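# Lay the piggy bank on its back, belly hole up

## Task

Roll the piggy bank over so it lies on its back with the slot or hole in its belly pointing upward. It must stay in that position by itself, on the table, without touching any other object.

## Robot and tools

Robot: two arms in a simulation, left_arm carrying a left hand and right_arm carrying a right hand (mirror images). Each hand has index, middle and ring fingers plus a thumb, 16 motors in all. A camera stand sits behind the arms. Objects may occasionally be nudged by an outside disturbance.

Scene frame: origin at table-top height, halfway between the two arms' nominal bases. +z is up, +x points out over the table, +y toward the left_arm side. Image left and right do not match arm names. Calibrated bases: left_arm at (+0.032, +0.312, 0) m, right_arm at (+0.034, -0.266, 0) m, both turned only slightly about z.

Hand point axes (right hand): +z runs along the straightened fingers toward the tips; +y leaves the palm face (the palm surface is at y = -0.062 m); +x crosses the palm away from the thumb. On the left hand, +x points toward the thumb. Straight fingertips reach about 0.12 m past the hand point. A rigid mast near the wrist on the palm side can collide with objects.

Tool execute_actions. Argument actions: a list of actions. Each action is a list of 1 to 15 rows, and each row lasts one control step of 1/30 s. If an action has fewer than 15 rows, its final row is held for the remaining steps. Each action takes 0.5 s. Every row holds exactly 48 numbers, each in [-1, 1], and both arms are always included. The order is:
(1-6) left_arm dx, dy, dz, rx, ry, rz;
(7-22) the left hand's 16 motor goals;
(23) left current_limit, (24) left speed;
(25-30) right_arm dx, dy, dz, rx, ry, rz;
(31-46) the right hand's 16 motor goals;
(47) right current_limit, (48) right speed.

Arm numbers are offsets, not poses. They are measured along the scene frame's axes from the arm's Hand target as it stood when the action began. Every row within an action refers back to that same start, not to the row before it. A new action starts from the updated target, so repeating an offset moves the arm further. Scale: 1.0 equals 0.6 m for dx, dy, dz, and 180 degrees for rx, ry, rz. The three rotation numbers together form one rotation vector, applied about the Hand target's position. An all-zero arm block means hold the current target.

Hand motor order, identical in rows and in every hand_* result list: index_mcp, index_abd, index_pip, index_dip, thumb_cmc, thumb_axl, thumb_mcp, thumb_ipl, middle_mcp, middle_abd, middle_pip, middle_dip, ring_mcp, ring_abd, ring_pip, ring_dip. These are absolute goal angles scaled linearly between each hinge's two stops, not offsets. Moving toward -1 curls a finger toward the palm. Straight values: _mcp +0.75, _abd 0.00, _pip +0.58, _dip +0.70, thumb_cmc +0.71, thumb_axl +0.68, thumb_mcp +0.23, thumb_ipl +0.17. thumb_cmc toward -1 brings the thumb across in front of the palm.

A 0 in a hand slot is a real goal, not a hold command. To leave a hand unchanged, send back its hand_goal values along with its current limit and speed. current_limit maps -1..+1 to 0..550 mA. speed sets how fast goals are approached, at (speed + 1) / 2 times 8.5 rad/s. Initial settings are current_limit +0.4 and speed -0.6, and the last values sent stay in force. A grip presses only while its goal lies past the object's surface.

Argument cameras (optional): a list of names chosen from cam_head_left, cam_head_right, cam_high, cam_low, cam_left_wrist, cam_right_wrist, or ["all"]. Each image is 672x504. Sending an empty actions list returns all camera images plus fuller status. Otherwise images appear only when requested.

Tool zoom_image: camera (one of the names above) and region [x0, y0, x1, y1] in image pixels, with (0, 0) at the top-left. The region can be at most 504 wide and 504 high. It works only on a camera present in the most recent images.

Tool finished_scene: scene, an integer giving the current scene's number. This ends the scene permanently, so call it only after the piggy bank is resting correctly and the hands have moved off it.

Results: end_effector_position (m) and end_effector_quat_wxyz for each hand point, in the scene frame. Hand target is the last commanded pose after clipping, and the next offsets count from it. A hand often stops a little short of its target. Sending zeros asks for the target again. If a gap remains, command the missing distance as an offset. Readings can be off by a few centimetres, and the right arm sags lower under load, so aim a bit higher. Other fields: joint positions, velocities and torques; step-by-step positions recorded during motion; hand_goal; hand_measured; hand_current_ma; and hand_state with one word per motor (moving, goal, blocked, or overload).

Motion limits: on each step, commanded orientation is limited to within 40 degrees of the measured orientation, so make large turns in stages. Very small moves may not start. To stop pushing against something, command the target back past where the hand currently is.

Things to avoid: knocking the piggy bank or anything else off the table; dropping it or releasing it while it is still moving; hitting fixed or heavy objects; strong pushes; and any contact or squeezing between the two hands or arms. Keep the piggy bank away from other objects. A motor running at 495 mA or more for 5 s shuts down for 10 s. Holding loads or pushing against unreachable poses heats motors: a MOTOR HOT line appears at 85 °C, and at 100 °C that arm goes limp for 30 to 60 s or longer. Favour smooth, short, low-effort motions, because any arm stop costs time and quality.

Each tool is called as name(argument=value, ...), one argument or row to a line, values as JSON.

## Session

execute_actions(
  actions=[],
)

Scene clock: 0.00 s.
left_arm: end_effector_position=(+0.3017, +0.2003, +0.2766) hand_goal=(+0.754, +0.000, +0.576, +0.696, +0.714, +0.678, +0.226, +0.168, +0.754, +0.000, +0.576, +0.696, +0.754, +0.000, +0.576, +0.696) hand_measured=(+0.754, +0.000, +0.576, +0.696, +0.714, +0.678, +0.226, +0.168, +0.754, +0.000, +0.576, +0.696, +0.754, +0.000, +0.576, +0.696) hand_current_ma=(+0, +0, +0, +0, +0, +0, +0, +0, +0, +0, +0, +0, +0, +0, +0, +0) hand_state=(goal, goal, goal, goal, goal, goal, goal, goal, goal, goal, goal, goal, goal, goal, goal, goal) hand_current_limit=0.40 hand_speed=-0.60 end_effector_quat_wxyz=(+0.047, +0.914, +0.035, +0.401) | right_arm: end_effector_position=(+0.4967, -0.0539, +0.1490) hand_goal=(+0.754, +0.000, +0.576, +0.696, +0.714, +0.678, +0.226, +0.168, +0.754, +0.000, +0.576, +0.696, +0.754, +0.000, +0.576, +0.696) hand_measured=(+0.754, +0.000, +0.576, +0.696, +0.714, +0.678, +0.226, +0.168, +0.754, +0.000, +0.576, +0.696, +0.754, +0.000, +0.576, +0.696) hand_current_ma=(+0, +0, +0, +0, +0, +0, +0, +0, +0, +0, +0, +0, +0, +0, +0, +0) hand_state=(goal, goal, goal, goal, goal, goal, goal, goal, goal, goal, goal, goal, goal, goal, goal, goal) hand_current_limit=0.40 hand_speed=-0.60 end_effector_quat_wxyz=(+0.004, +0.878, +0.477, -0.036)
Joint positions: left_arm=[-0.139 0.392 0.601 -0.95 -0.059 1.363] | right_arm=[0.635 1.704 1.438 -1.379 0 1.178]
Joint velocities: within noise
Joint torques (N m): no reading
Heat: left arm: hottest elbow 34 °C; right arm: hottest elbow 34 °C.
Hand target: left_arm +0.3047, +0.2008, +0.2912; +0.049, +0.907, +0.039, +0.416 | right_arm +0.5037, -0.0501, +0.1528; +0.005, +0.879, +0.475, -0.027
camera_calibration:
cam_left_wrist: T_world_to_cam=[[-0.563858, 0.530845, -0.632667, 0.201889], [-0.311238, 0.572993, 0.758162, -0.28761], [0.764981, 0.624405, -0.157868, -0.189974], [0, 0, 0, 1]] pos_world=[0.169648, 0.176248, 0.315793]
cam_right_wrist: T_world_to_cam=[[0.0717289, -0.996263, 0.0481153, -0.0627931], [-0.637846, -0.0087303, 0.770114, 0.151136], [-0.766816, -0.0859296, -0.636089, 0.598209], [0, 0, 0, 1]] pos_world=[0.559622, -0.00983512, 0.267143]

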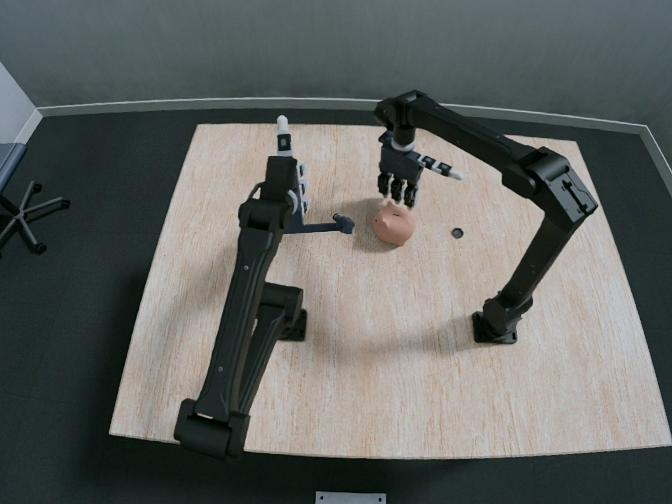

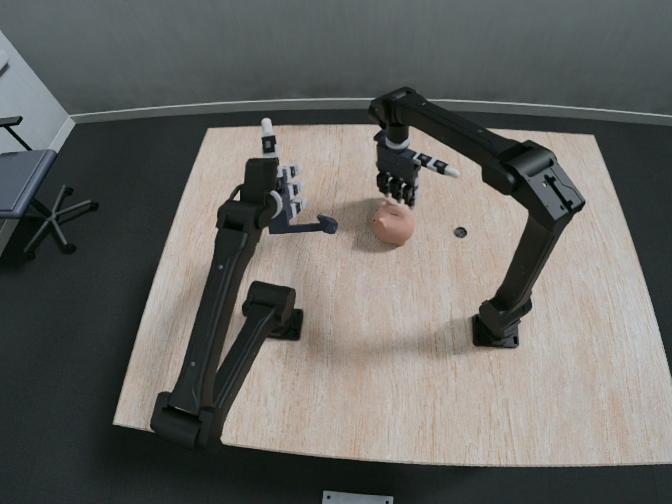

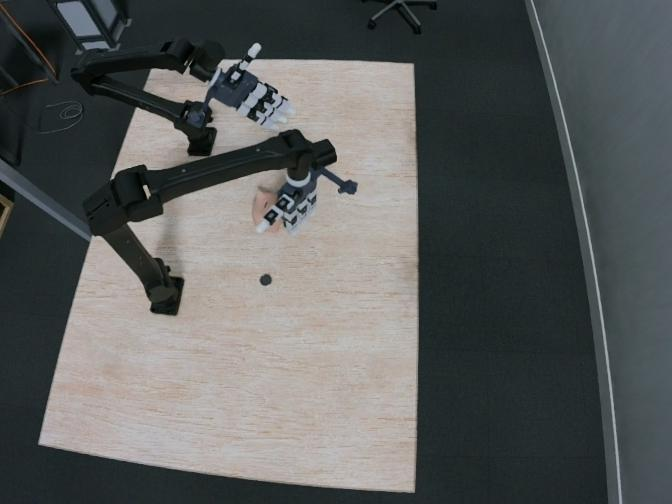

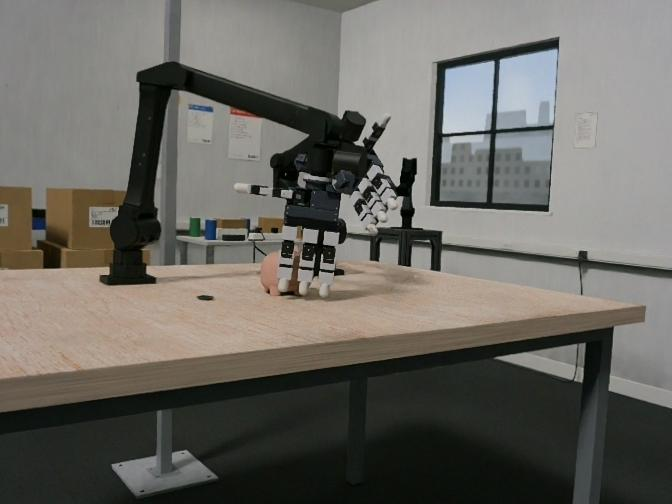

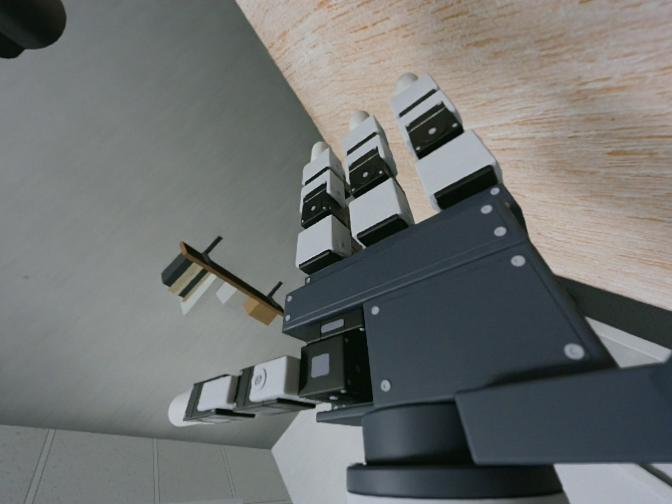

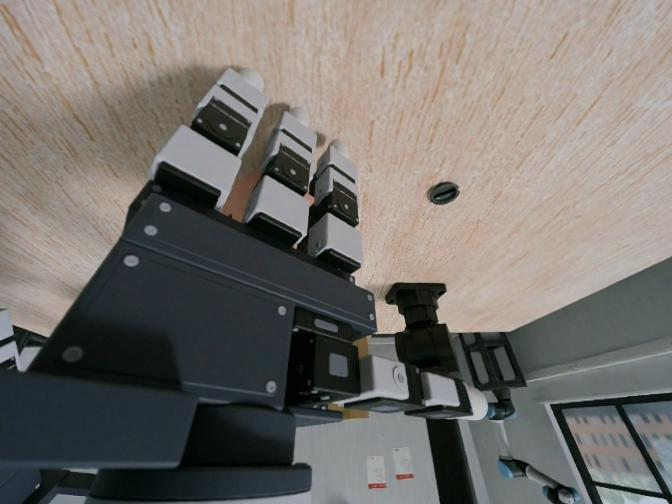

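zoom_image(
  camera="cam_head_left",
  region=[320, 150, 480, 270],
)

zoom_image(
  camera="cam_high",
  region=[210, 130, 370, 250],
)

zoom_image(
  camera="cam_low",
  region=[200, 200, 380, 335],
)

Scaled by 3.150 from the camera's 672x504 image, which has a finer 960x720 frame.

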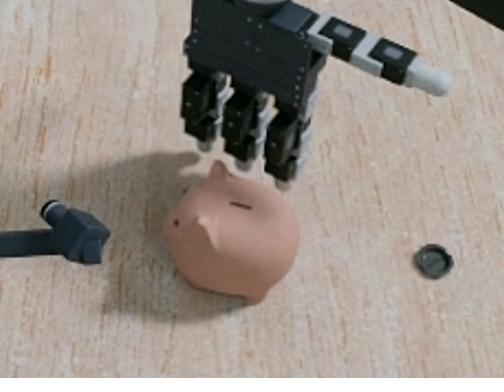

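Scaled by 3.150 from the camera's 672x504 image, which has a finer 960x720 frame.

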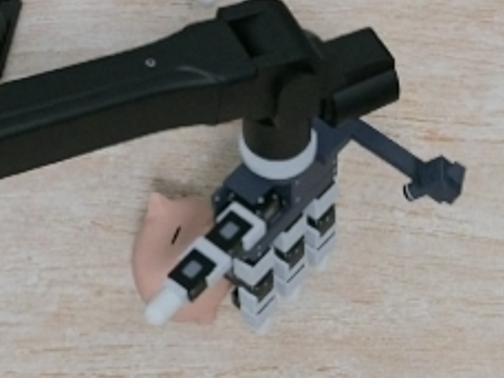

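Scaled by 2.800 from the camera's 672x504 image, which has a finer 960x720 frame.

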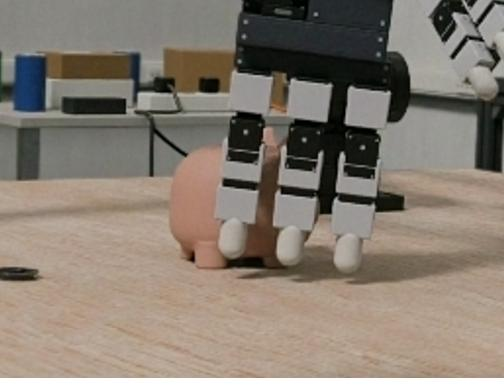

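execute_actions(
  actions=[
    [[0,0,0,0,0,0,0.754,0,0.576,0.696,0.714,0.678,0.226,0.168,0.754,0,0.576,0.696,0.754,0,0.576,0.696,0.4,-0.6,0.03,-0.1,0.06,0,0,0,0.754,0,0.576,0.696,0.714,0.678,0.226,0.168,0.754,0,0.576,0.696,0.754,0,0.576,0.696,0.4,-0.6]],
    [[0,0,0,0,0,0,0.754,0,0.576,0.696,0.714,0.678,0.226,0.168,0.754,0,0.576,0.696,0.754,0,0.576,0.696,0.4,-0.6,0,-0.15,0.1,0,0,0,0.754,0,0.576,0.696,0.714,0.678,0.226,0.168,0.754,0,0.576,0.696,0.754,0,0.576,0.696,0.4,-0.6]],
    [[0,0,0.05,0,0,0,0.754,0,0.576,0.696,0.714,0.678,0.226,0.168,0.754,0,0.576,0.696,0.754,0,0.576,0.696,0.4,-0.6,0,-0.15,0.05,0,0,0,0.754,0,0.576,0.696,0.714,0.678,0.226,0.168,0.754,0,0.576,0.696,0.754,0,0.576,0.696,0.4,-0.6]],
    [[0,0,0.05,0,0,0,0.754,0,0.576,0.696,0.714,0.678,0.226,0.168,0.754,0,0.576,0.696,0.754,0,0.576,0.696,0.4,-0.6,0,-0.1,0,0,0,0,0.754,0,0.576,0.696,0.714,0.678,0.226,0.168,0.754,0,0.576,0.696,0.754,0,0.576,0.696,0.4,-0.6]],
  ],
  cameras=["cam_low", "cam_high", "cam_head_left"],
)

zoom_image(
  camera="cam_high",
  region=[210, 130, 370, 250],
)

zoom_image(
  camera="cam_low",
  region=[200, 200, 380, 335],
)

Scene clock: 135.30 s.
left_arm: end_effector_position=(+0.3029, +0.2001, +0.3309) hand_goal=(+0.754, +0.000, +0.576, +0.696, +0.714, +0.678, +0.226, +0.168, +0.754, +0.000, +0.576, +0.696, +0.754, +0.000, +0.576, +0.696) hand_measured=(+0.754, +0.000, +0.576, +0.696, +0.714, +0.678, +0.224, +0.168, +0.754, +0.000, +0.576, +0.696, +0.754, +0.000, +0.576, +0.696) hand_current_ma=(+0, +0, +0, +0, +0, +0, +0, +0, +0, +0, +0, +0, +0, +0, +0, +0) hand_state=(goal, goal, goal, goal, goal, goal, goal, goal, goal, goal, goal, goal, goal, goal, goal, goal) hand_current_limit=0.40 hand_speed=-0.60 end_effector_quat_wxyz=(+0.047, +0.912, +0.035, +0.406) | right_arm: end_effector_position=(+0.5144, -0.3523, +0.2566) hand_goal=(+0.754, +0.000, +0.576, +0.696, +0.714, +0.678, +0.226, +0.168, +0.754, +0.000, +0.576, +0.696, +0.754, +0.000, +0.576, +0.696) hand_measured=(+0.752, +0.000, +0.576, +0.696, +0.714, +0.678, +0.222, +0.168, +0.752, +0.000, +0.576, +0.696, +0.752, +0.000, +0.576, +0.696) hand_current_ma=(+0, +0, +0, +0, +0, +0, -1, +0, +0, +0, +0, +0, +0, +0, +0, +0) hand_state=(goal, goal, goal, goal, goal, goal, goal, goal, goal, goal, goal, goal, goal, goal, goal, goal) hand_current_limit=0.40 hand_speed=-0.60 end_effector_quat_wxyz=(-0.006, +0.882, +0.468, -0.045)
Joint positions: left_arm=[-0.139 0.437 0.749 -1.042 -0.059 1.363] | right_arm=[0 1.499 1.48 -1.636 0.034 0.564]
Joint torques (N m): left_arm=[0.09 2.67 12.48 0.98 -0.06 -0.1] | right_arm=[0.38 -14.33 10.69 -0.42 0.11 -0.24]
Heat: left arm: hottest elbow 47 °C; right arm: hottest elbow 41 °C.
Hand target: left_arm +0.3047, +0.2008, +0.3510; +0.049, +0.907, +0.039, +0.415 | right_arm +0.5217, -0.3500, +0.2788; +0.005, +0.879, +0.476, -0.027
Off the commanded pose: left_arm 0.020 m, 1 deg | right_arm 0.023 m, 3 deg.
Step readings (end_effector_position of left_arm | right_arm):
0: (+0.3017, +0.2003, +0.2766) | (+0.4967, -0.0539, +0.1488)
1: (+0.3017, +0.2003, +0.2766) | (+0.4967, -0.0539, +0.1488)
2: (+0.3017, +0.2003, +0.2766) | (+0.4972, -0.0547, +0.1490)
4: (+0.3017, +0.2003, +0.2766) | (+0.5008, -0.0607, +0.1500)
8: (+0.3017, +0.2003, +0.2766) | (+0.5103, -0.0914, +0.1590)
15: (+0.3017, +0.2003, +0.2766) | (+0.5151, -0.1208, +0.1728)
16: (+0.3017, +0.2003, +0.2766) | (+0.5139, -0.1201, +0.1722)
17: (+0.3017, +0.2003, +0.2766) | (+0.5144, -0.1221, +0.1727)
19: (+0.3017, +0.2003, +0.2766) | (+0.5143, -0.1313, +0.1782)
23: (+0.3017, +0.2003, +0.2766) | (+0.5118, -0.1727, +0.2057)
30: (+0.3017, +0.2003, +0.2766) | (+0.5113, -0.2121, +0.2416)
31: (+0.3017, +0.2003, +0.2766) | (+0.5120, -0.2103, +0.2414)
32: (+0.3017, +0.2003, +0.2768) | (+0.5131, -0.2119, +0.2410)
34: (+0.3011, +0.2004, +0.2782) | (+0.5152, -0.2202, +0.2409)
38: (+0.3015, +0.2003, +0.2915) | (+0.5142, -0.2642, +0.2460)
45: (+0.3017, +0.2003, +0.3016) | (+0.5105, -0.3003, +0.2576)
46: (+0.3017, +0.2003, +0.3013) | (+0.5114, -0.2983, +0.2575)
47: (+0.3014, +0.2003, +0.3015) | (+0.5120, -0.2992, +0.2576)
49: (+0.3011, +0.2004, +0.3047) | (+0.5142, -0.3044, +0.2573)
53: (+0.3029, +0.2001, +0.3230) | (+0.5144, -0.3315, +0.2571)
60: (+0.3024, +0.2002, +0.3327) | (+0.5126, -0.3551, +0.2573)
Images, in order (width x height): cam_head_left 672x504, cam_high 672x504, cam_low 672x504.

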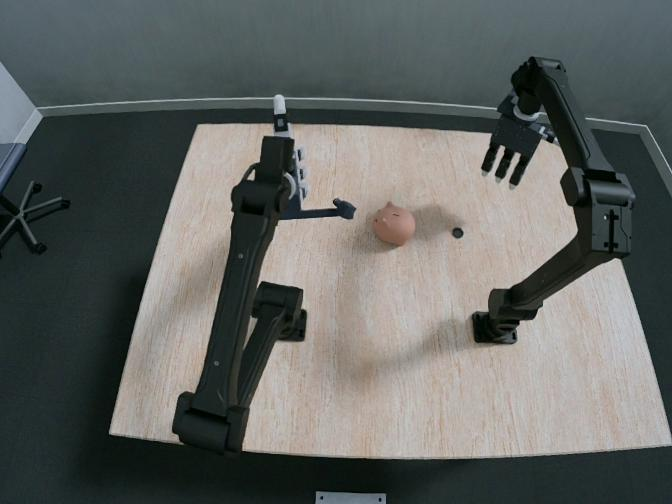

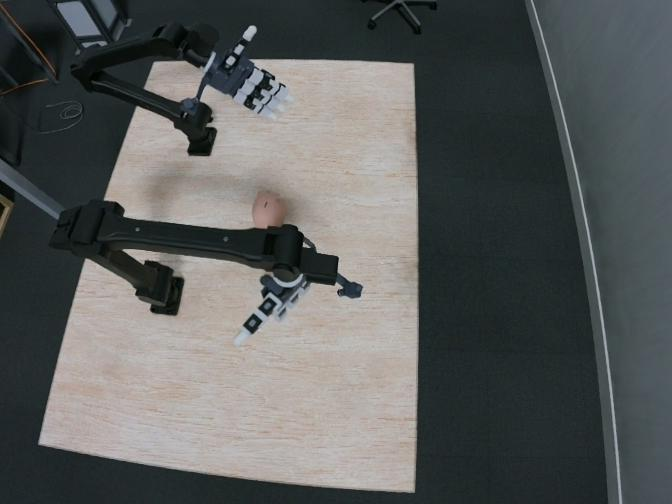

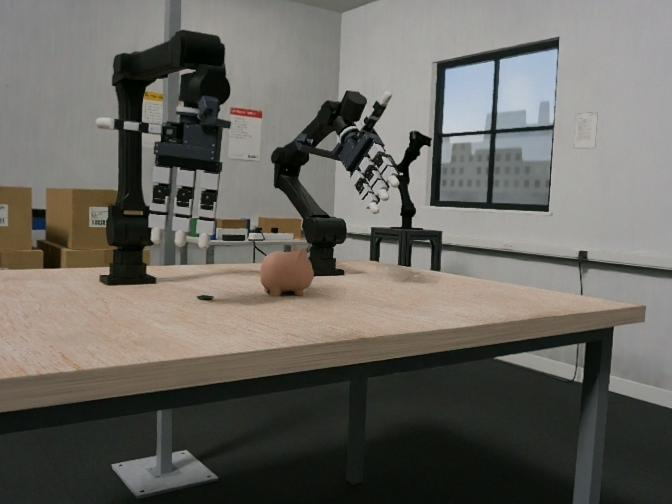

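Scaled by 3.150 from the camera's 672x504 image, which has a finer 960x720 frame.

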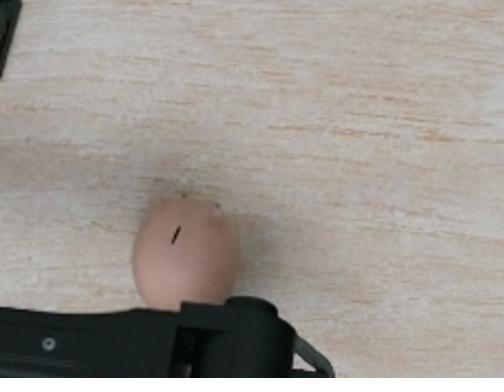

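Scaled by 2.800 from the camera's 672x504 image, which has a finer 960x720 frame.

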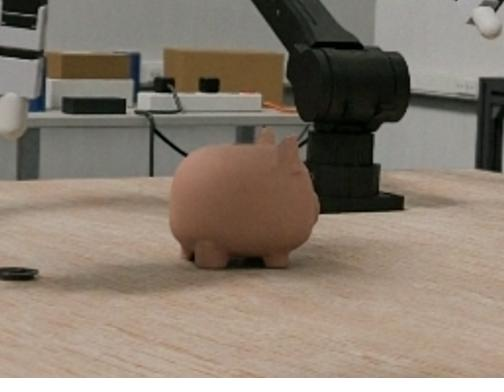

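execute_actions(
  actions=[
    [[0.03,0,0,-0.03675,-0.09235,-0.03485,0.754,0,0.576,0.696,0.714,0.678,0.226,0.168,0.754,0,0.576,0.696,0.754,0,0.576,0.696,0.4,-0.6,0,0,0,0,0,0,0.754,0,0.576,0.696,0.714,0.678,0.226,0.168,0.754,0,0.576,0.696,0.754,0,0.576,0.696,0.4,-0.6]],
    [[0.03,0,0,-0.03675,-0.09235,-0.03485,0.754,0,0.576,0.696,0.714,0.678,0.226,0.168,0.754,0,0.576,0.696,0.754,0,0.576,0.696,0.4,-0.6,0,0,0,0,0,0,0.754,0,0.576,0.696,0.714,0.678,0.226,0.168,0.754,0,0.576,0.696,0.754,0,0.576,0.696,0.4,-0.6]],
    [[0,0,0,-0.1432,0.0518,0.0137,0.754,0,0.576,0.696,0.714,0.678,0.226,0.168,0.754,0,0.576,0.696,0.754,0,0.576,0.696,0.4,-0.6,0,0,0,0,0,0,0.754,0,0.576,0.696,0.714,0.678,0.226,0.168,0.754,0,0.576,0.696,0.754,0,0.576,0.696,0.4,-0.6]],
    [[0,0,0,-0.1432,0.0518,0.0137,0.754,0,0.576,0.696,0.714,0.678,0.226,0.168,0.754,0,0.576,0.696,0.754,0,0.576,0.696,0.4,-0.6,0,0,0,0,0,0,0.754,0,0.576,0.696,0.714,0.678,0.226,0.168,0.754,0,0.576,0.696,0.754,0,0.576,0.696,0.4,-0.6]],
  ],
)

Scene clock: 172.37 s.
left_arm: end_effector_position=(+0.3449, +0.2021, +0.3429) hand_goal=(+0.754, +0.000, +0.576, +0.696, +0.714, +0.678, +0.226, +0.168, +0.754, +0.000, +0.576, +0.696, +0.754, +0.000, +0.576, +0.696) hand_measured=(+0.760, -0.002, +0.576, +0.696, +0.720, +0.678, +0.224, +0.168, +0.760, -0.002, +0.576, +0.696, +0.762, -0.002, +0.576, +0.696) hand_current_ma=(+4, +0, +0, +0, +4, +0, +0, +0, +4, -1, +0, +0, +5, -1, +0, +0) hand_state=(goal, goal, goal, goal, goal, goal, goal, goal, goal, goal, goal, goal, goal, goal, goal, goal) hand_current_limit=0.40 hand_speed=-0.60 end_effector_quat_wxyz=(+0.465, +0.683, +0.316, +0.466) | right_arm: end_effector_position=(+0.5144, -0.3523, +0.2566) hand_goal=(+0.754, +0.000, +0.576, +0.696, +0.714, +0.678, +0.226, +0.168, +0.754, +0.000, +0.576, +0.696, +0.754, +0.000, +0.576, +0.696) hand_measured=(+0.752, +0.000, +0.576, +0.696, +0.714, +0.678, +0.222, +0.168, +0.752, +0.000, +0.576, +0.696, +0.752, +0.000, +0.576, +0.696) hand_current_ma=(+0, +0, +0, +0, +0, +0, -1, +0, +0, +0, +0, +0, +0, +0, +0, +0) hand_state=(goal, goal, goal, goal, goal, goal, goal, goal, goal, goal, goal, goal, goal, goal, goal, goal) hand_current_limit=0.40 hand_speed=-0.60 end_effector_quat_wxyz=(-0.006, +0.882, +0.468, -0.045)
Joint positions: left_arm=[-0.249 0.384 0.262 -0.011 0.082 0.364] | right_arm=[0 1.499 1.48 -1.636 0.034 0.564]
Joint torques (N m): left_arm=[-2.14 1.79 9.52 3.06 -0.15 -0.19] | right_arm=[0.38 -14.33 10.73 -0.43 0.08 -0.23]
Heat: left arm: hottest elbow 47 °C; right arm: hottest elbow 42 °C.
Hand target: left_arm +0.3407, +0.2007, +0.3512; +0.479, +0.668, +0.316, +0.474 | right_arm +0.5217, -0.3500, +0.2788; +0.005, +0.879, +0.476, -0.027
Off the commanded pose: left_arm 0.009 m, 2 deg | right_arm 0.023 m, 3 deg.
Step readings (end_effector_position of left_arm | right_arm):
0: (+0.3029, +0.2001, +0.3309) | (+0.5144, -0.3523, +0.2566)
1: (+0.3029, +0.2001, +0.3309) | (+0.5144, -0.3523, +0.2566)
2: (+0.3037, +0.1987, +0.3328) | (+0.5144, -0.3523, +0.2566)
4: (+0.3081, +0.1938, +0.3419) | (+0.5144, -0.3523, +0.2566)
8: (+0.3128, +0.1980, +0.3465) | (+0.5144, -0.3523, +0.2566)
15: (+0.3180, +0.2011, +0.3466) | (+0.5144, -0.3523, +0.2566)
16: (+0.3181, +0.2003, +0.3477) | (+0.5144, -0.3523, +0.2566)
17: (+0.3187, +0.1982, +0.3502) | (+0.5144, -0.3523, +0.2566)
19: (+0.3217, +0.1962, +0.3533) | (+0.5144, -0.3523, +0.2566)
23: (+0.3252, +0.1970, +0.3450) | (+0.5144, -0.3523, +0.2566)
30: (+0.3360, +0.1991, +0.3430) | (+0.5144, -0.3523, +0.2566)
31: (+0.3369, +0.1991, +0.3439) | (+0.5144, -0.3523, +0.2566)
32: (+0.3378, +0.2001, +0.3457) | (+0.5144, -0.3523, +0.2566)
34: (+0.3396, +0.2021, +0.3455) | (+0.5144, -0.3523, +0.2566)
38: (+0.3420, +0.2015, +0.3354) | (+0.5144, -0.3523, +0.2566)
45: (+0.3431, +0.1998, +0.3358) | (+0.5144, -0.3523, +0.2566)
46: (+0.3433, +0.1998, +0.3369) | (+0.5144, -0.3523, +0.2566)
47: (+0.3440, +0.2006, +0.3382) | (+0.5144, -0.3523, +0.2566)
49: (+0.3436, +0.2013, +0.3418) | (+0.5144, -0.3523, +0.2566)
53: (+0.3423, +0.1989, +0.3390) | (+0.5144, -0.3523, +0.2566)
60: (+0.3428, +0.1969, +0.3393) | (+0.5144, -0.3523, +0.2566)

execute_actions(
  actions=[
    [[0,-0.05,0,-0.1432,0.0518,0.0137,0.754,0,0.576,0.696,0.714,0.678,0.226,0.168,0.754,0,0.576,0.696,0.754,0,0.576,0.696,0.4,-0.6,0,0,0,0,0,0,0.754,0,0.576,0.696,0.714,0.678,0.226,0.168,0.754,0,0.576,0.696,0.754,0,0.576,0.696,0.4,-0.6]],
    [[0,-0.06,0,-0.1432,0.0518,0.0137,0.754,0,0.576,0.696,0.714,0.678,0.226,0.168,0.754,0,0.576,0.696,0.754,0,0.576,0.696,0.4,-0.6,0,0,0,0,0,0,0.754,0,0.576,0.696,0.714,0.678,0.226,0.168,0.754,0,0.576,0.696,0.754,0,0.576,0.696,0.4,-0.6]],
    [[0,-0.06,0,-0.1432,0.0518,0.0137,0.754,0,0.576,0.696,0.714,0.678,0.226,0.168,0.754,0,0.576,0.696,0.754,0,0.576,0.696,0.4,-0.6,0,0,0,0,0,0,0.754,0,0.576,0.696,0.714,0.678,0.226,0.168,0.754,0,0.576,0.696,0.754,0,0.576,0.696,0.4,-0.6]],
    [[0,-0.06,0,-0.1432,0.0518,0.0137,0.754,0,0.576,0.696,0.714,0.678,0.226,0.168,0.754,0,0.576,0.696,0.754,0,0.576,0.696,0.4,-0.6,0,0,0,0,0,0,0.754,0,0.576,0.696,0.714,0.678,0.226,0.168,0.754,0,0.576,0.696,0.754,0,0.576,0.696,0.4,-0.6]],
  ],
  cameras=["cam_high", "cam_low", "cam_left_wrist"],
)

Scene clock: 187.87 s.
left_arm: end_effector_position=(+0.3352, +0.0653, +0.3308) hand_goal=(+0.754, +0.000, +0.576, +0.696, +0.714, +0.678, +0.226, +0.168, +0.754, +0.000, +0.576, +0.696, +0.754, +0.000, +0.576, +0.696) hand_measured=(+0.756, +0.002, +0.576, +0.696, +0.716, +0.678, +0.226, +0.168, +0.756, +0.002, +0.576, +0.696, +0.758, +0.002, +0.576, +0.696) hand_current_ma=(+1, +0, +0, +0, +1, +0, +0, +0, +1, +0, +0, +0, +1, +0, +0, +0) hand_state=(goal, goal, goal, goal, goal, goal, goal, goal, goal, goal, goal, goal, goal, goal, goal, goal) hand_current_limit=0.40 hand_speed=-0.60 end_effector_quat_wxyz=(+0.664, +0.145, +0.726, -0.111) | right_arm: end_effector_position=(+0.5144, -0.3523, +0.2566) hand_goal=(+0.754, +0.000, +0.576, +0.696, +0.714, +0.678, +0.226, +0.168, +0.754, +0.000, +0.576, +0.696, +0.754, +0.000, +0.576, +0.696) hand_measured=(+0.752, +0.000, +0.576, +0.696, +0.714, +0.678, +0.222, +0.168, +0.752, +0.000, +0.576, +0.696, +0.752, +0.000, +0.576, +0.696) hand_current_ma=(+0, +0, +0, +0, +0, +0, -1, +0, +0, +0, +0, +0, +0, +0, +0, +0) hand_state=(goal, goal, goal, goal, goal, goal, goal, goal, goal, goal, goal, goal, goal, goal, goal, goal) hand_current_limit=0.40 hand_speed=-0.60 end_effector_quat_wxyz=(-0.006, +0.882, +0.468, -0.045)
Joint positions: left_arm=[-1.15 0.92 0.667 0.116 -0.8 -1.638] | right_arm=[0 1.499 1.48 -1.636 0.034 0.564]
Joint torques (N m): left_arm=[0.62 -2.78 12.71 1.02 -0.26 -0.14] | right_arm=[0.44 -14.04 10.74 -0.5 0.08 -0.24]
Heat: left arm: hottest elbow 49 °C; right arm: hottest elbow 42 °C.
Hand target: left_arm +0.3406, +0.0627, +0.3511; +0.665, +0.124, +0.727, -0.121 | right_arm +0.5217, -0.3500, +0.2788; +0.005, +0.879, +0.476, -0.027
Off the commanded pose: left_arm 0.021 m, 3 deg | right_arm 0.023 m, 3 deg.
Step readings (end_effector_position of left_arm | right_arm):
0: (+0.3449, +0.2021, +0.3429) | (+0.5144, -0.3523, +0.2566)
1: (+0.3449, +0.2018, +0.3429) | (+0.5144, -0.3523, +0.2566)
2: (+0.3444, +0.2002, +0.3430) | (+0.5144, -0.3523, +0.2566)
4: (+0.3444, +0.1989, +0.3430) | (+0.5144, -0.3523, +0.2566)
8: (+0.3350, +0.1722, +0.3412) | (+0.5144, -0.3523, +0.2566)
15: (+0.3375, +0.1681, +0.3324) | (+0.5144, -0.3523, +0.2566)
16: (+0.3382, +0.1690, +0.3313) | (+0.5144, -0.3523, +0.2566)
17: (+0.3379, +0.1679, +0.3299) | (+0.5144, -0.3523, +0.2566)
19: (+0.3376, +0.1631, +0.3242) | (+0.5144, -0.3523, +0.2566)
23: (+0.3311, +0.1354, +0.3172) | (+0.5144, -0.3523, +0.2566)
30: (+0.3346, +0.1353, +0.3206) | (+0.5144, -0.3523, +0.2566)
31: (+0.3353, +0.1367, +0.3220) | (+0.5144, -0.3523, +0.2566)
32: (+0.3352, +0.1357, +0.3227) | (+0.5144, -0.3523, +0.2566)
34: (+0.3354, +0.1308, +0.3245) | (+0.5144, -0.3523, +0.2566)
38: (+0.3335, +0.1030, +0.3287) | (+0.5144, -0.3523, +0.2566)
45: (+0.3348, +0.1008, +0.3352) | (+0.5144, -0.3523, +0.2566)
46: (+0.3351, +0.1016, +0.3361) | (+0.5144, -0.3523, +0.2566)
47: (+0.3354, +0.1017, +0.3359) | (+0.5144, -0.3523, +0.2566)
49: (+0.3361, +0.0977, +0.3357) | (+0.5144, -0.3523, +0.2566)
53: (+0.3372, +0.0741, +0.3374) | (+0.5144, -0.3523, +0.2566)
60: (+0.3366, +0.0659, +0.3399) | (+0.5144, -0.3523, +0.2566)
camera_calibration:
cam_left_wrist: T_world_to_cam=[[-0.17682, -0.615912, 0.767715, -0.191438], [-0.925908, -0.160452, -0.34198, 0.376897], [0.333811, -0.771302, -0.541907, 0.240007], [0, 0, 0, 1]] pos_world=[0.235005, 0.127683, 0.405923]
Images, in order (width x height): cam_high 672x504, cam_low 672x504, cam_left_wrist 672x504.

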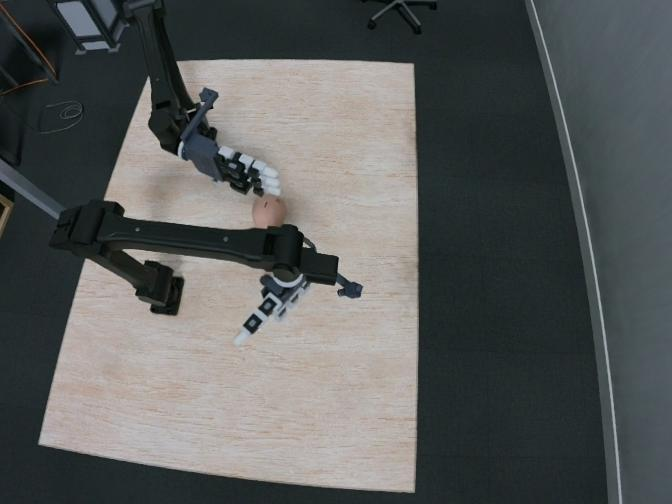

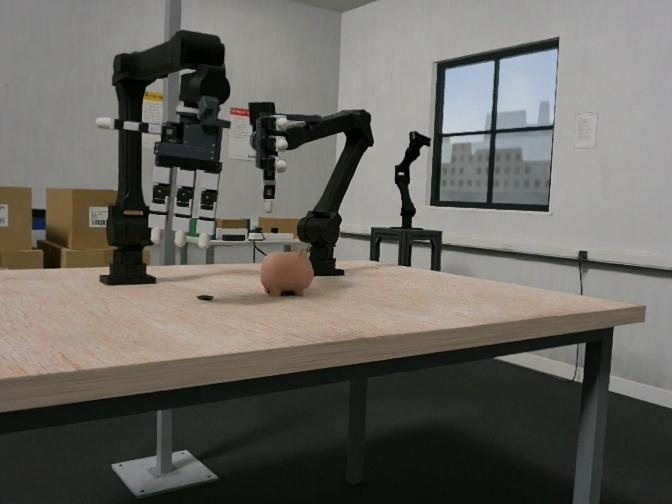

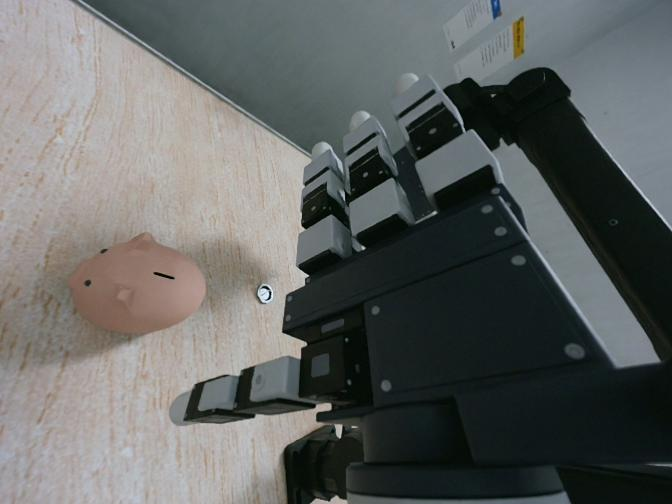

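execute_actions(
  actions=[
    [[-0.024,-0.04,-0.1,0,0,0,0.754,0,0.576,0.696,-0.57,0.678,0.226,0.168,0.754,0,0.576,0.696,-0.342,0,-0.591,0.261,0.4,-0.4,0,0,0,0,0,0,0.754,0,0.576,0.696,0.714,0.678,0.226,0.168,0.754,0,0.576,0.696,0.754,0,0.576,0.696,0.4,-0.6]],
    [[0,0,-0.118,0,0,0,0.754,0,0.576,0.696,-0.57,0.678,0.226,0.168,0.754,0,0.576,0.696,-0.342,0,-0.591,0.261,0.4,-0.4,0,0,0,0,0,0,0.754,0,0.576,0.696,0.714,0.678,0.226,0.168,0.754,0,0.576,0.696,0.754,0,0.576,0.696,0.4,-0.6]],
    [[0,0,0,0,0,0,0.754,0,0.576,0.696,-0.57,0.678,0.226,0.168,0.754,0,0.576,0.696,-0.342,0,-0.591,0.261,0.4,-0.4,0,0,0,0,0,0,0.754,0,0.576,0.696,0.714,0.678,0.226,0.168,0.754,0,0.576,0.696,0.754,0,0.576,0.696,0.4,-0.6]],
  ],
  cameras=["cam_high", "cam_low", "cam_left_wrist", "cam_head_left"],
)

zoom_image(
  camera="cam_head_left",
  region=[300, 140, 480, 275],
)

zoom_image(
  camera="cam_low",
  region=[200, 180, 380, 315],
)

Scene clock: 206.40 s.
left_arm: end_effector_position=(+0.3268, +0.0418, +0.2223) hand_goal=(+0.754, +0.000, +0.576, +0.696, -0.570, +0.678, +0.226, +0.168, +0.754, +0.000, +0.576, +0.696, -0.342, +0.000, -0.590, +0.262) hand_measured=(+0.756, +0.002, +0.576, +0.696, -0.550, +0.678, +0.226, +0.168, +0.756, +0.002, +0.576, +0.696, -0.338, +0.002, -0.586, +0.264) hand_current_ma=(+0, +1, +0, +0, +23, +0, +0, +0, +0, +1, +0, +0, +1, +0, +1, +1) hand_state=(goal, goal, goal, goal, blocked, goal, goal, goal, goal, goal, goal, goal, goal, goal, goal, goal) hand_current_limit=0.40 hand_speed=-0.40 end_effector_quat_wxyz=(+0.661, +0.126, +0.730, -0.120) | right_arm: end_effector_position=(+0.5144, -0.3523, +0.2566) hand_goal=(+0.754, +0.000, +0.576, +0.696, +0.714, +0.678, +0.226, +0.168, +0.754, +0.000, +0.576, +0.696, +0.754, +0.000, +0.576, +0.696) hand_measured=(+0.752, +0.000, +0.576, +0.696, +0.714, +0.678, +0.222, +0.168, +0.752, +0.000, +0.576, +0.696, +0.752, +0.000, +0.576, +0.696) hand_current_ma=(+0, +0, +0, +0, +0, +0, -1, +0, +0, +0, +0, +0, +0, +0, +0, +0) hand_state=(goal, goal, goal, goal, goal, goal, goal, goal, goal, goal, goal, goal, goal, goal, goal, goal) hand_current_limit=0.40 hand_speed=-0.60 end_effector_quat_wxyz=(-0.006, +0.882, +0.468, -0.045)
Joint positions: left_arm=[-1.203 1.16 0.509 0.501 -0.864 -1.693] | right_arm=[0 1.499 1.48 -1.636 0.034 0.564]
Joint torques (N m): left_arm=[-0.56 -3.08 7.97 2.37 -0.33 0.2] | right_arm=[0.44 -14.27 10.73 -0.44 0.09 -0.23]
Heat: left arm: hottest elbow 52 °C; right arm: hottest elbow 43 °C.
Hand target: left_arm +0.3263, +0.0388, +0.2204; +0.665, +0.124, +0.727, -0.121 | right_arm +0.5217, -0.3500, +0.2788; +0.005, +0.879, +0.476, -0.027
Off the commanded pose: left_arm 0.004 m, 1 deg | right_arm 0.023 m, 3 deg.
Step readings (end_effector_position of left_arm | right_arm):
0: (+0.3352, +0.0653, +0.3308) | (+0.5144, -0.3523, +0.2566)
1: (+0.3352, +0.0653, +0.3308) | (+0.5144, -0.3523, +0.2566)
2: (+0.3351, +0.0664, +0.3304) | (+0.5144, -0.3523, +0.2566)
4: (+0.3331, +0.0632, +0.3279) | (+0.5144, -0.3523, +0.2566)
8: (+0.3296, +0.0505, +0.3102) | (+0.5144, -0.3523, +0.2566)
15: (+0.3269, +0.0426, +0.2913) | (+0.5144, -0.3523, +0.2566)
16: (+0.3269, +0.0425, +0.2915) | (+0.5144, -0.3523, +0.2566)
17: (+0.3269, +0.0423, +0.2907) | (+0.5144, -0.3523, +0.2566)
19: (+0.3265, +0.0431, +0.2811) | (+0.5144, -0.3523, +0.2566)
23: (+0.3249, +0.0469, +0.2419) | (+0.5144, -0.3523, +0.2566)
30: (+0.3262, +0.0433, +0.2181) | (+0.5144, -0.3523, +0.2566)
31: (+0.3263, +0.0430, +0.2188) | (+0.5144, -0.3523, +0.2566)
32: (+0.3265, +0.0429, +0.2198) | (+0.5144, -0.3523, +0.2566)
34: (+0.3266, +0.0424, +0.2209) | (+0.5144, -0.3523, +0.2566)
38: (+0.3268, +0.0420, +0.2218) | (+0.5144, -0.3523, +0.2566)
45: (+0.3268, +0.0419, +0.2221) | (+0.5144, -0.3523, +0.2566)
camera_calibration:
cam_left_wrist: T_world_to_cam=[[-0.155644, -0.590233, 0.792086, -0.137466], [-0.928387, -0.18652, -0.321415, 0.325653], [0.33745, -0.785389, -0.518934, 0.160165], [0, 0, 0, 1]] pos_world=[0.226889, 0.105396, 0.29667]
Images, in order (width x height): cam_head_left 672x504, cam_high 672x504, cam_low 672x504, cam_left_wrist 672x504.

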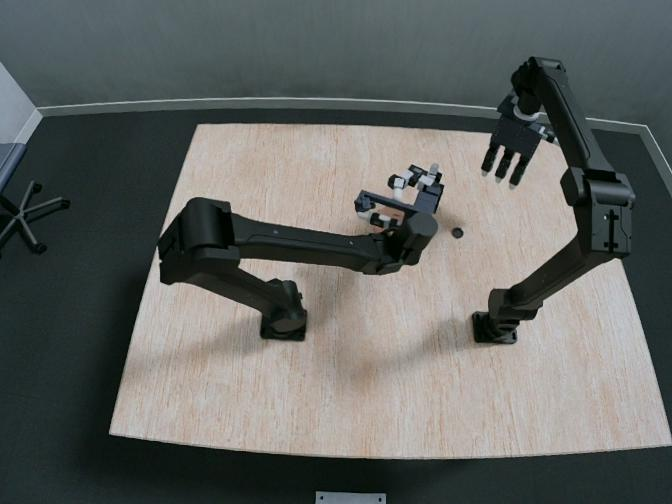

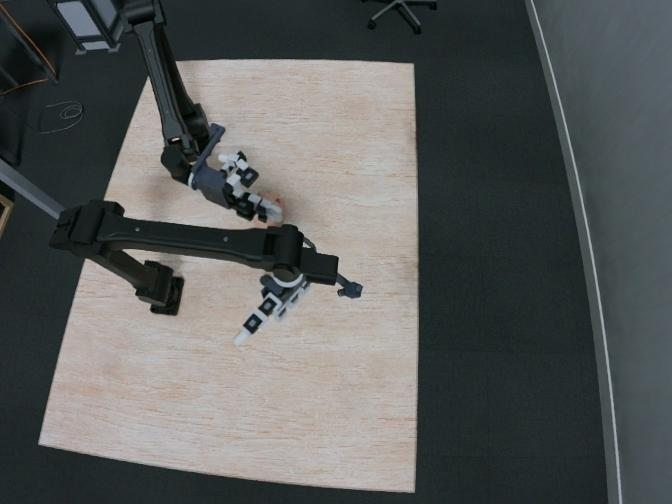

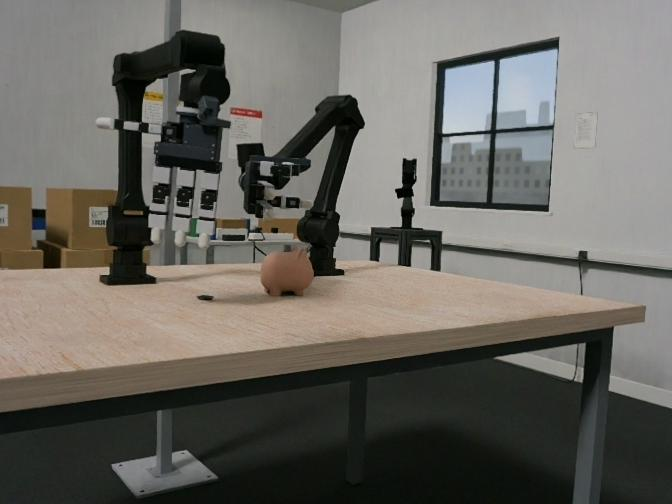

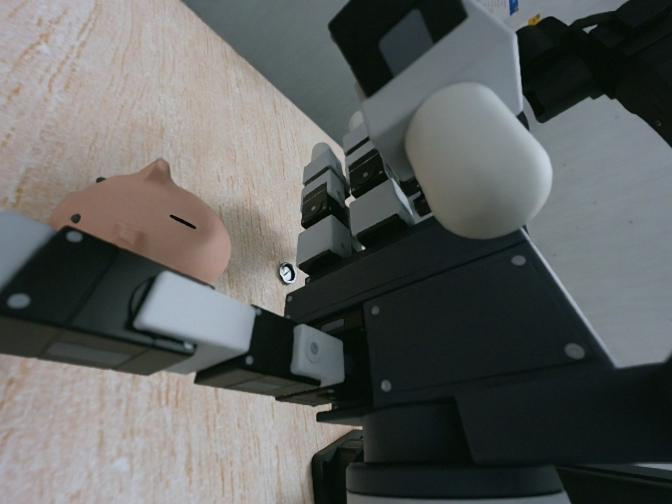

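Scaled by 2.800 from the camera's 672x504 image, which has a finer 960x720 frame.

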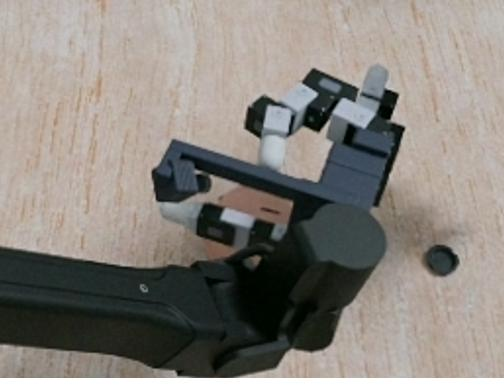

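Scaled by 2.800 from the camera's 672x504 image, which has a finer 960x720 frame.

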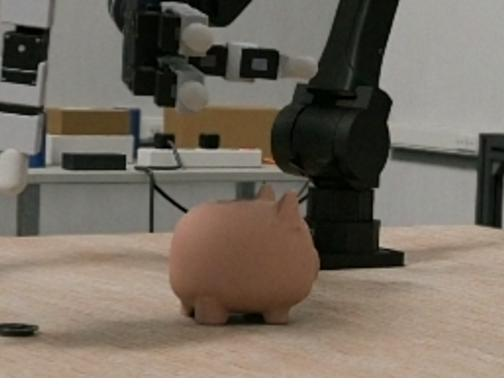

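execute_actions(
  actions=[
    [[-0.005,0.003,-0.1,-0.0132,-0.0366,0,0.754,0,0.576,0.696,-0.57,0.678,0.226,0.168,0.754,0,0.576,0.696,0.754,0,0.576,0.696,0.4,-0.4,0,0,0,0,0,0,0.754,0,0.576,0.696,0.714,0.678,0.226,0.168,0.754,0,0.576,0.696,0.754,0,0.576,0.696,0.4,-0.6]],
    [[0,0,-0.1,0,0,0,0.754,0,0.576,0.696,-0.57,0.678,0.226,0.168,0.754,0,0.576,0.696,0.754,0,0.576,0.696,0.4,-0.4,0,0,0,0,0,0,0.754,0,0.576,0.696,0.714,0.678,0.226,0.168,0.754,0,0.576,0.696,0.754,0,0.576,0.696,0.4,-0.6]],
  ],
  cameras=["cam_high", "cam_low", "cam_left_wrist", "cam_head_left"],
)

zoom_image(
  camera="cam_head_left",
  region=[300, 140, 480, 275],
)

zoom_image(
  camera="cam_low",
  region=[200, 200, 380, 335],
)

Scene clock: 265.97 s.
left_arm: end_effector_position=(+0.3241, +0.0417, +0.1015) hand_goal=(+0.754, +0.000, +0.576, +0.696, -0.570, +0.678, +0.226, +0.168, +0.754, +0.000, +0.576, +0.696, +0.754, +0.000, +0.576, +0.696) hand_measured=(+0.756, +0.002, +0.576, +0.696, -0.552, +0.678, +0.226, +0.168, +0.754, +0.004, +0.576, +0.696, +0.752, +0.004, +0.574, +0.694) hand_current_ma=(+1, +1, +0, +0, +19, +0, +0, +0, +0, +1, +0, +0, -1, +1, -1, -1) hand_state=(goal, goal, goal, goal, goal, goal, goal, goal, goal, goal, goal, goal, goal, goal, goal, goal) hand_current_limit=0.40 hand_speed=-0.40 end_effector_quat_wxyz=(+0.702, +0.112, +0.690, -0.135) | right_arm: end_effector_position=(+0.5144, -0.3523, +0.2566) hand_goal=(+0.754, +0.000, +0.576, +0.696, +0.714, +0.678, +0.226, +0.168, +0.754, +0.000, +0.576, +0.696, +0.754, +0.000, +0.576, +0.696) hand_measured=(+0.752, +0.000, +0.576, +0.696, +0.714, +0.678, +0.222, +0.168, +0.752, +0.000, +0.576, +0.696, +0.752, +0.000, +0.576, +0.696) hand_current_ma=(+0, +0, +0, +0, +0, +0, -1, +0, +0, +0, +0, +0, +0, +0, +0, +0) hand_state=(goal, goal, goal, goal, goal, goal, goal, goal, goal, goal, goal, goal, goal, goal, goal, goal) hand_current_limit=0.40 hand_speed=-0.60 end_effector_quat_wxyz=(-0.006, +0.882, +0.468, -0.045)
Joint positions: left_arm=[-1.22 1.733 0.38 1.39 -0.886 -1.572] | right_arm=[0 1.499 1.48 -1.636 0.034 0.564]
Joint torques (N m): left_arm=[-0.26 -5.77 3.89 2.44 -0.22 0.35] | right_arm=[0.44 -14.15 10.71 -0.43 0.09 -0.25]
Heat: left arm: hottest elbow 46 °C; right arm: hottest elbow 44 °C.
Hand target: left_arm +0.3233, +0.0406, +0.1003; +0.708, +0.117, +0.685, -0.129 | right_arm +0.5217, -0.3500, +0.2788; +0.005, +0.879, +0.476, -0.027
Off the commanded pose: left_arm 0.002 m, 1 deg | right_arm 0.023 m, 3 deg.
Step readings (end_effector_position of left_arm | right_arm):
0: (+0.3268, +0.0418, +0.2223) | (+0.5144, -0.3523, +0.2566)
1: (+0.3268, +0.0418, +0.2221) | (+0.5144, -0.3523, +0.2566)
2: (+0.3269, +0.0421, +0.2212) | (+0.5144, -0.3523, +0.2566)
4: (+0.3264, +0.0424, +0.2125) | (+0.5144, -0.3523, +0.2566)
8: (+0.3230, +0.0480, +0.1750) | (+0.5144, -0.3523, +0.2566)
15: (+0.3238, +0.0448, +0.1543) | (+0.5144, -0.3523, +0.2566)
16: (+0.3241, +0.0443, +0.1551) | (+0.5144, -0.3523, +0.2566)
17: (+0.3244, +0.0442, +0.1547) | (+0.5144, -0.3523, +0.2566)
19: (+0.3250, +0.0418, +0.1476) | (+0.5144, -0.3523, +0.2566)
23: (+0.3244, +0.0429, +0.1156) | (+0.5144, -0.3523, +0.2566)
30: (+0.3237, +0.0416, +0.0984) | (+0.5144, -0.3523, +0.2566)
camera_calibration:
cam_left_wrist: T_world_to_cam=[[-0.239256, -0.542085, 0.805544, -0.018529], [-0.890065, -0.209077, -0.405057, 0.281288], [0.387996, -0.813898, -0.432468, 0.0743811], [0, 0, 0, 1]] pos_world=[0.217072, 0.109305, 0.161031]
Images, in order (width x height): cam_head_left 672x504, cam_high 672x504, cam_low 672x504, cam_left_wrist 672x504.

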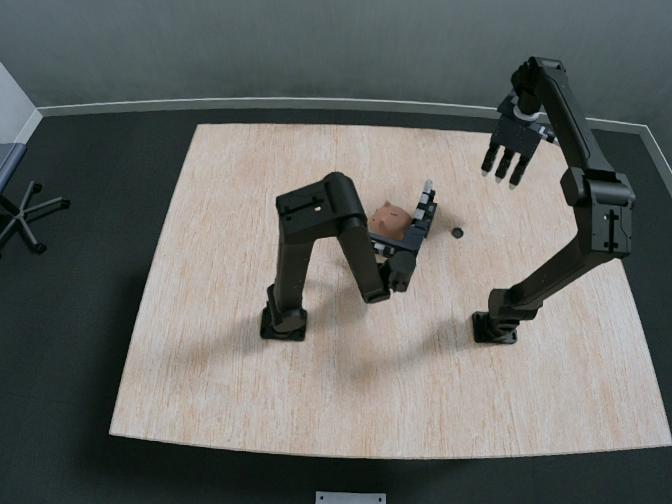

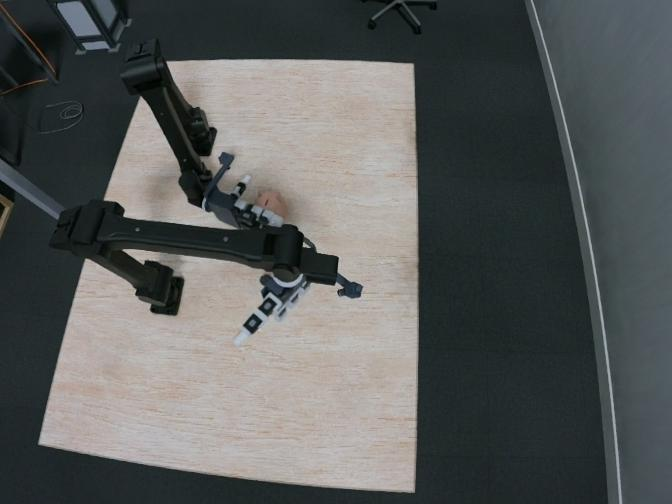

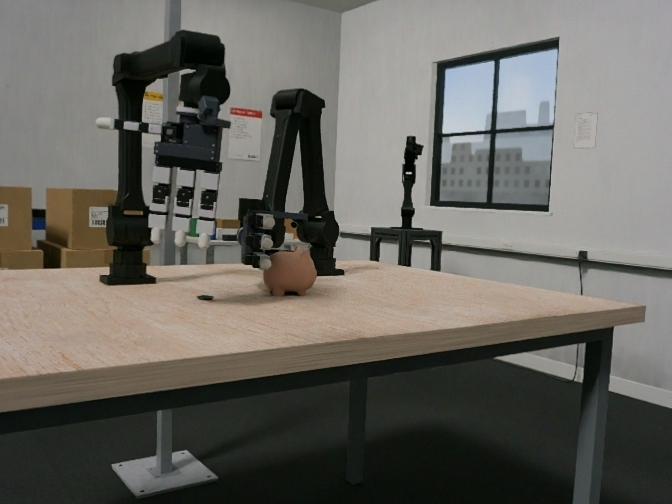

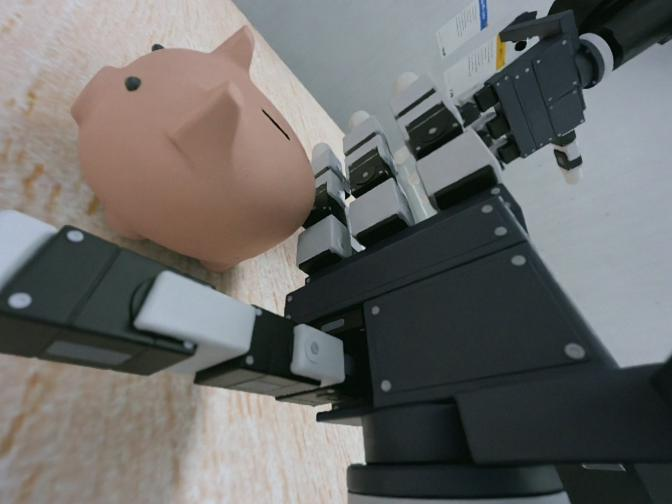

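Scaled by 2.800 from the camera's 672x504 image, which has a finer 960x720 frame.

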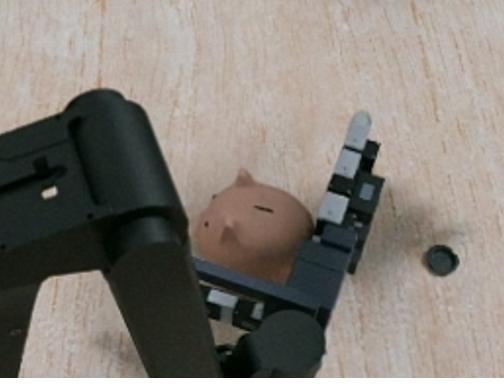

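Scaled by 2.800 from the camera's 672x504 image, which has a finer 960x720 frame.

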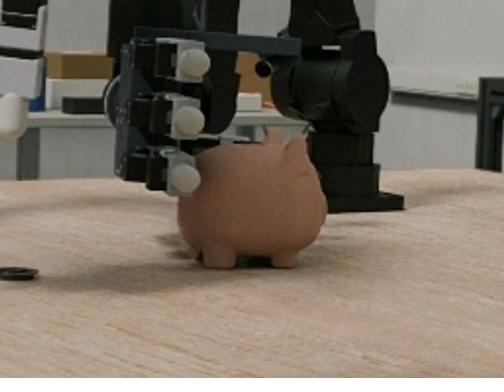

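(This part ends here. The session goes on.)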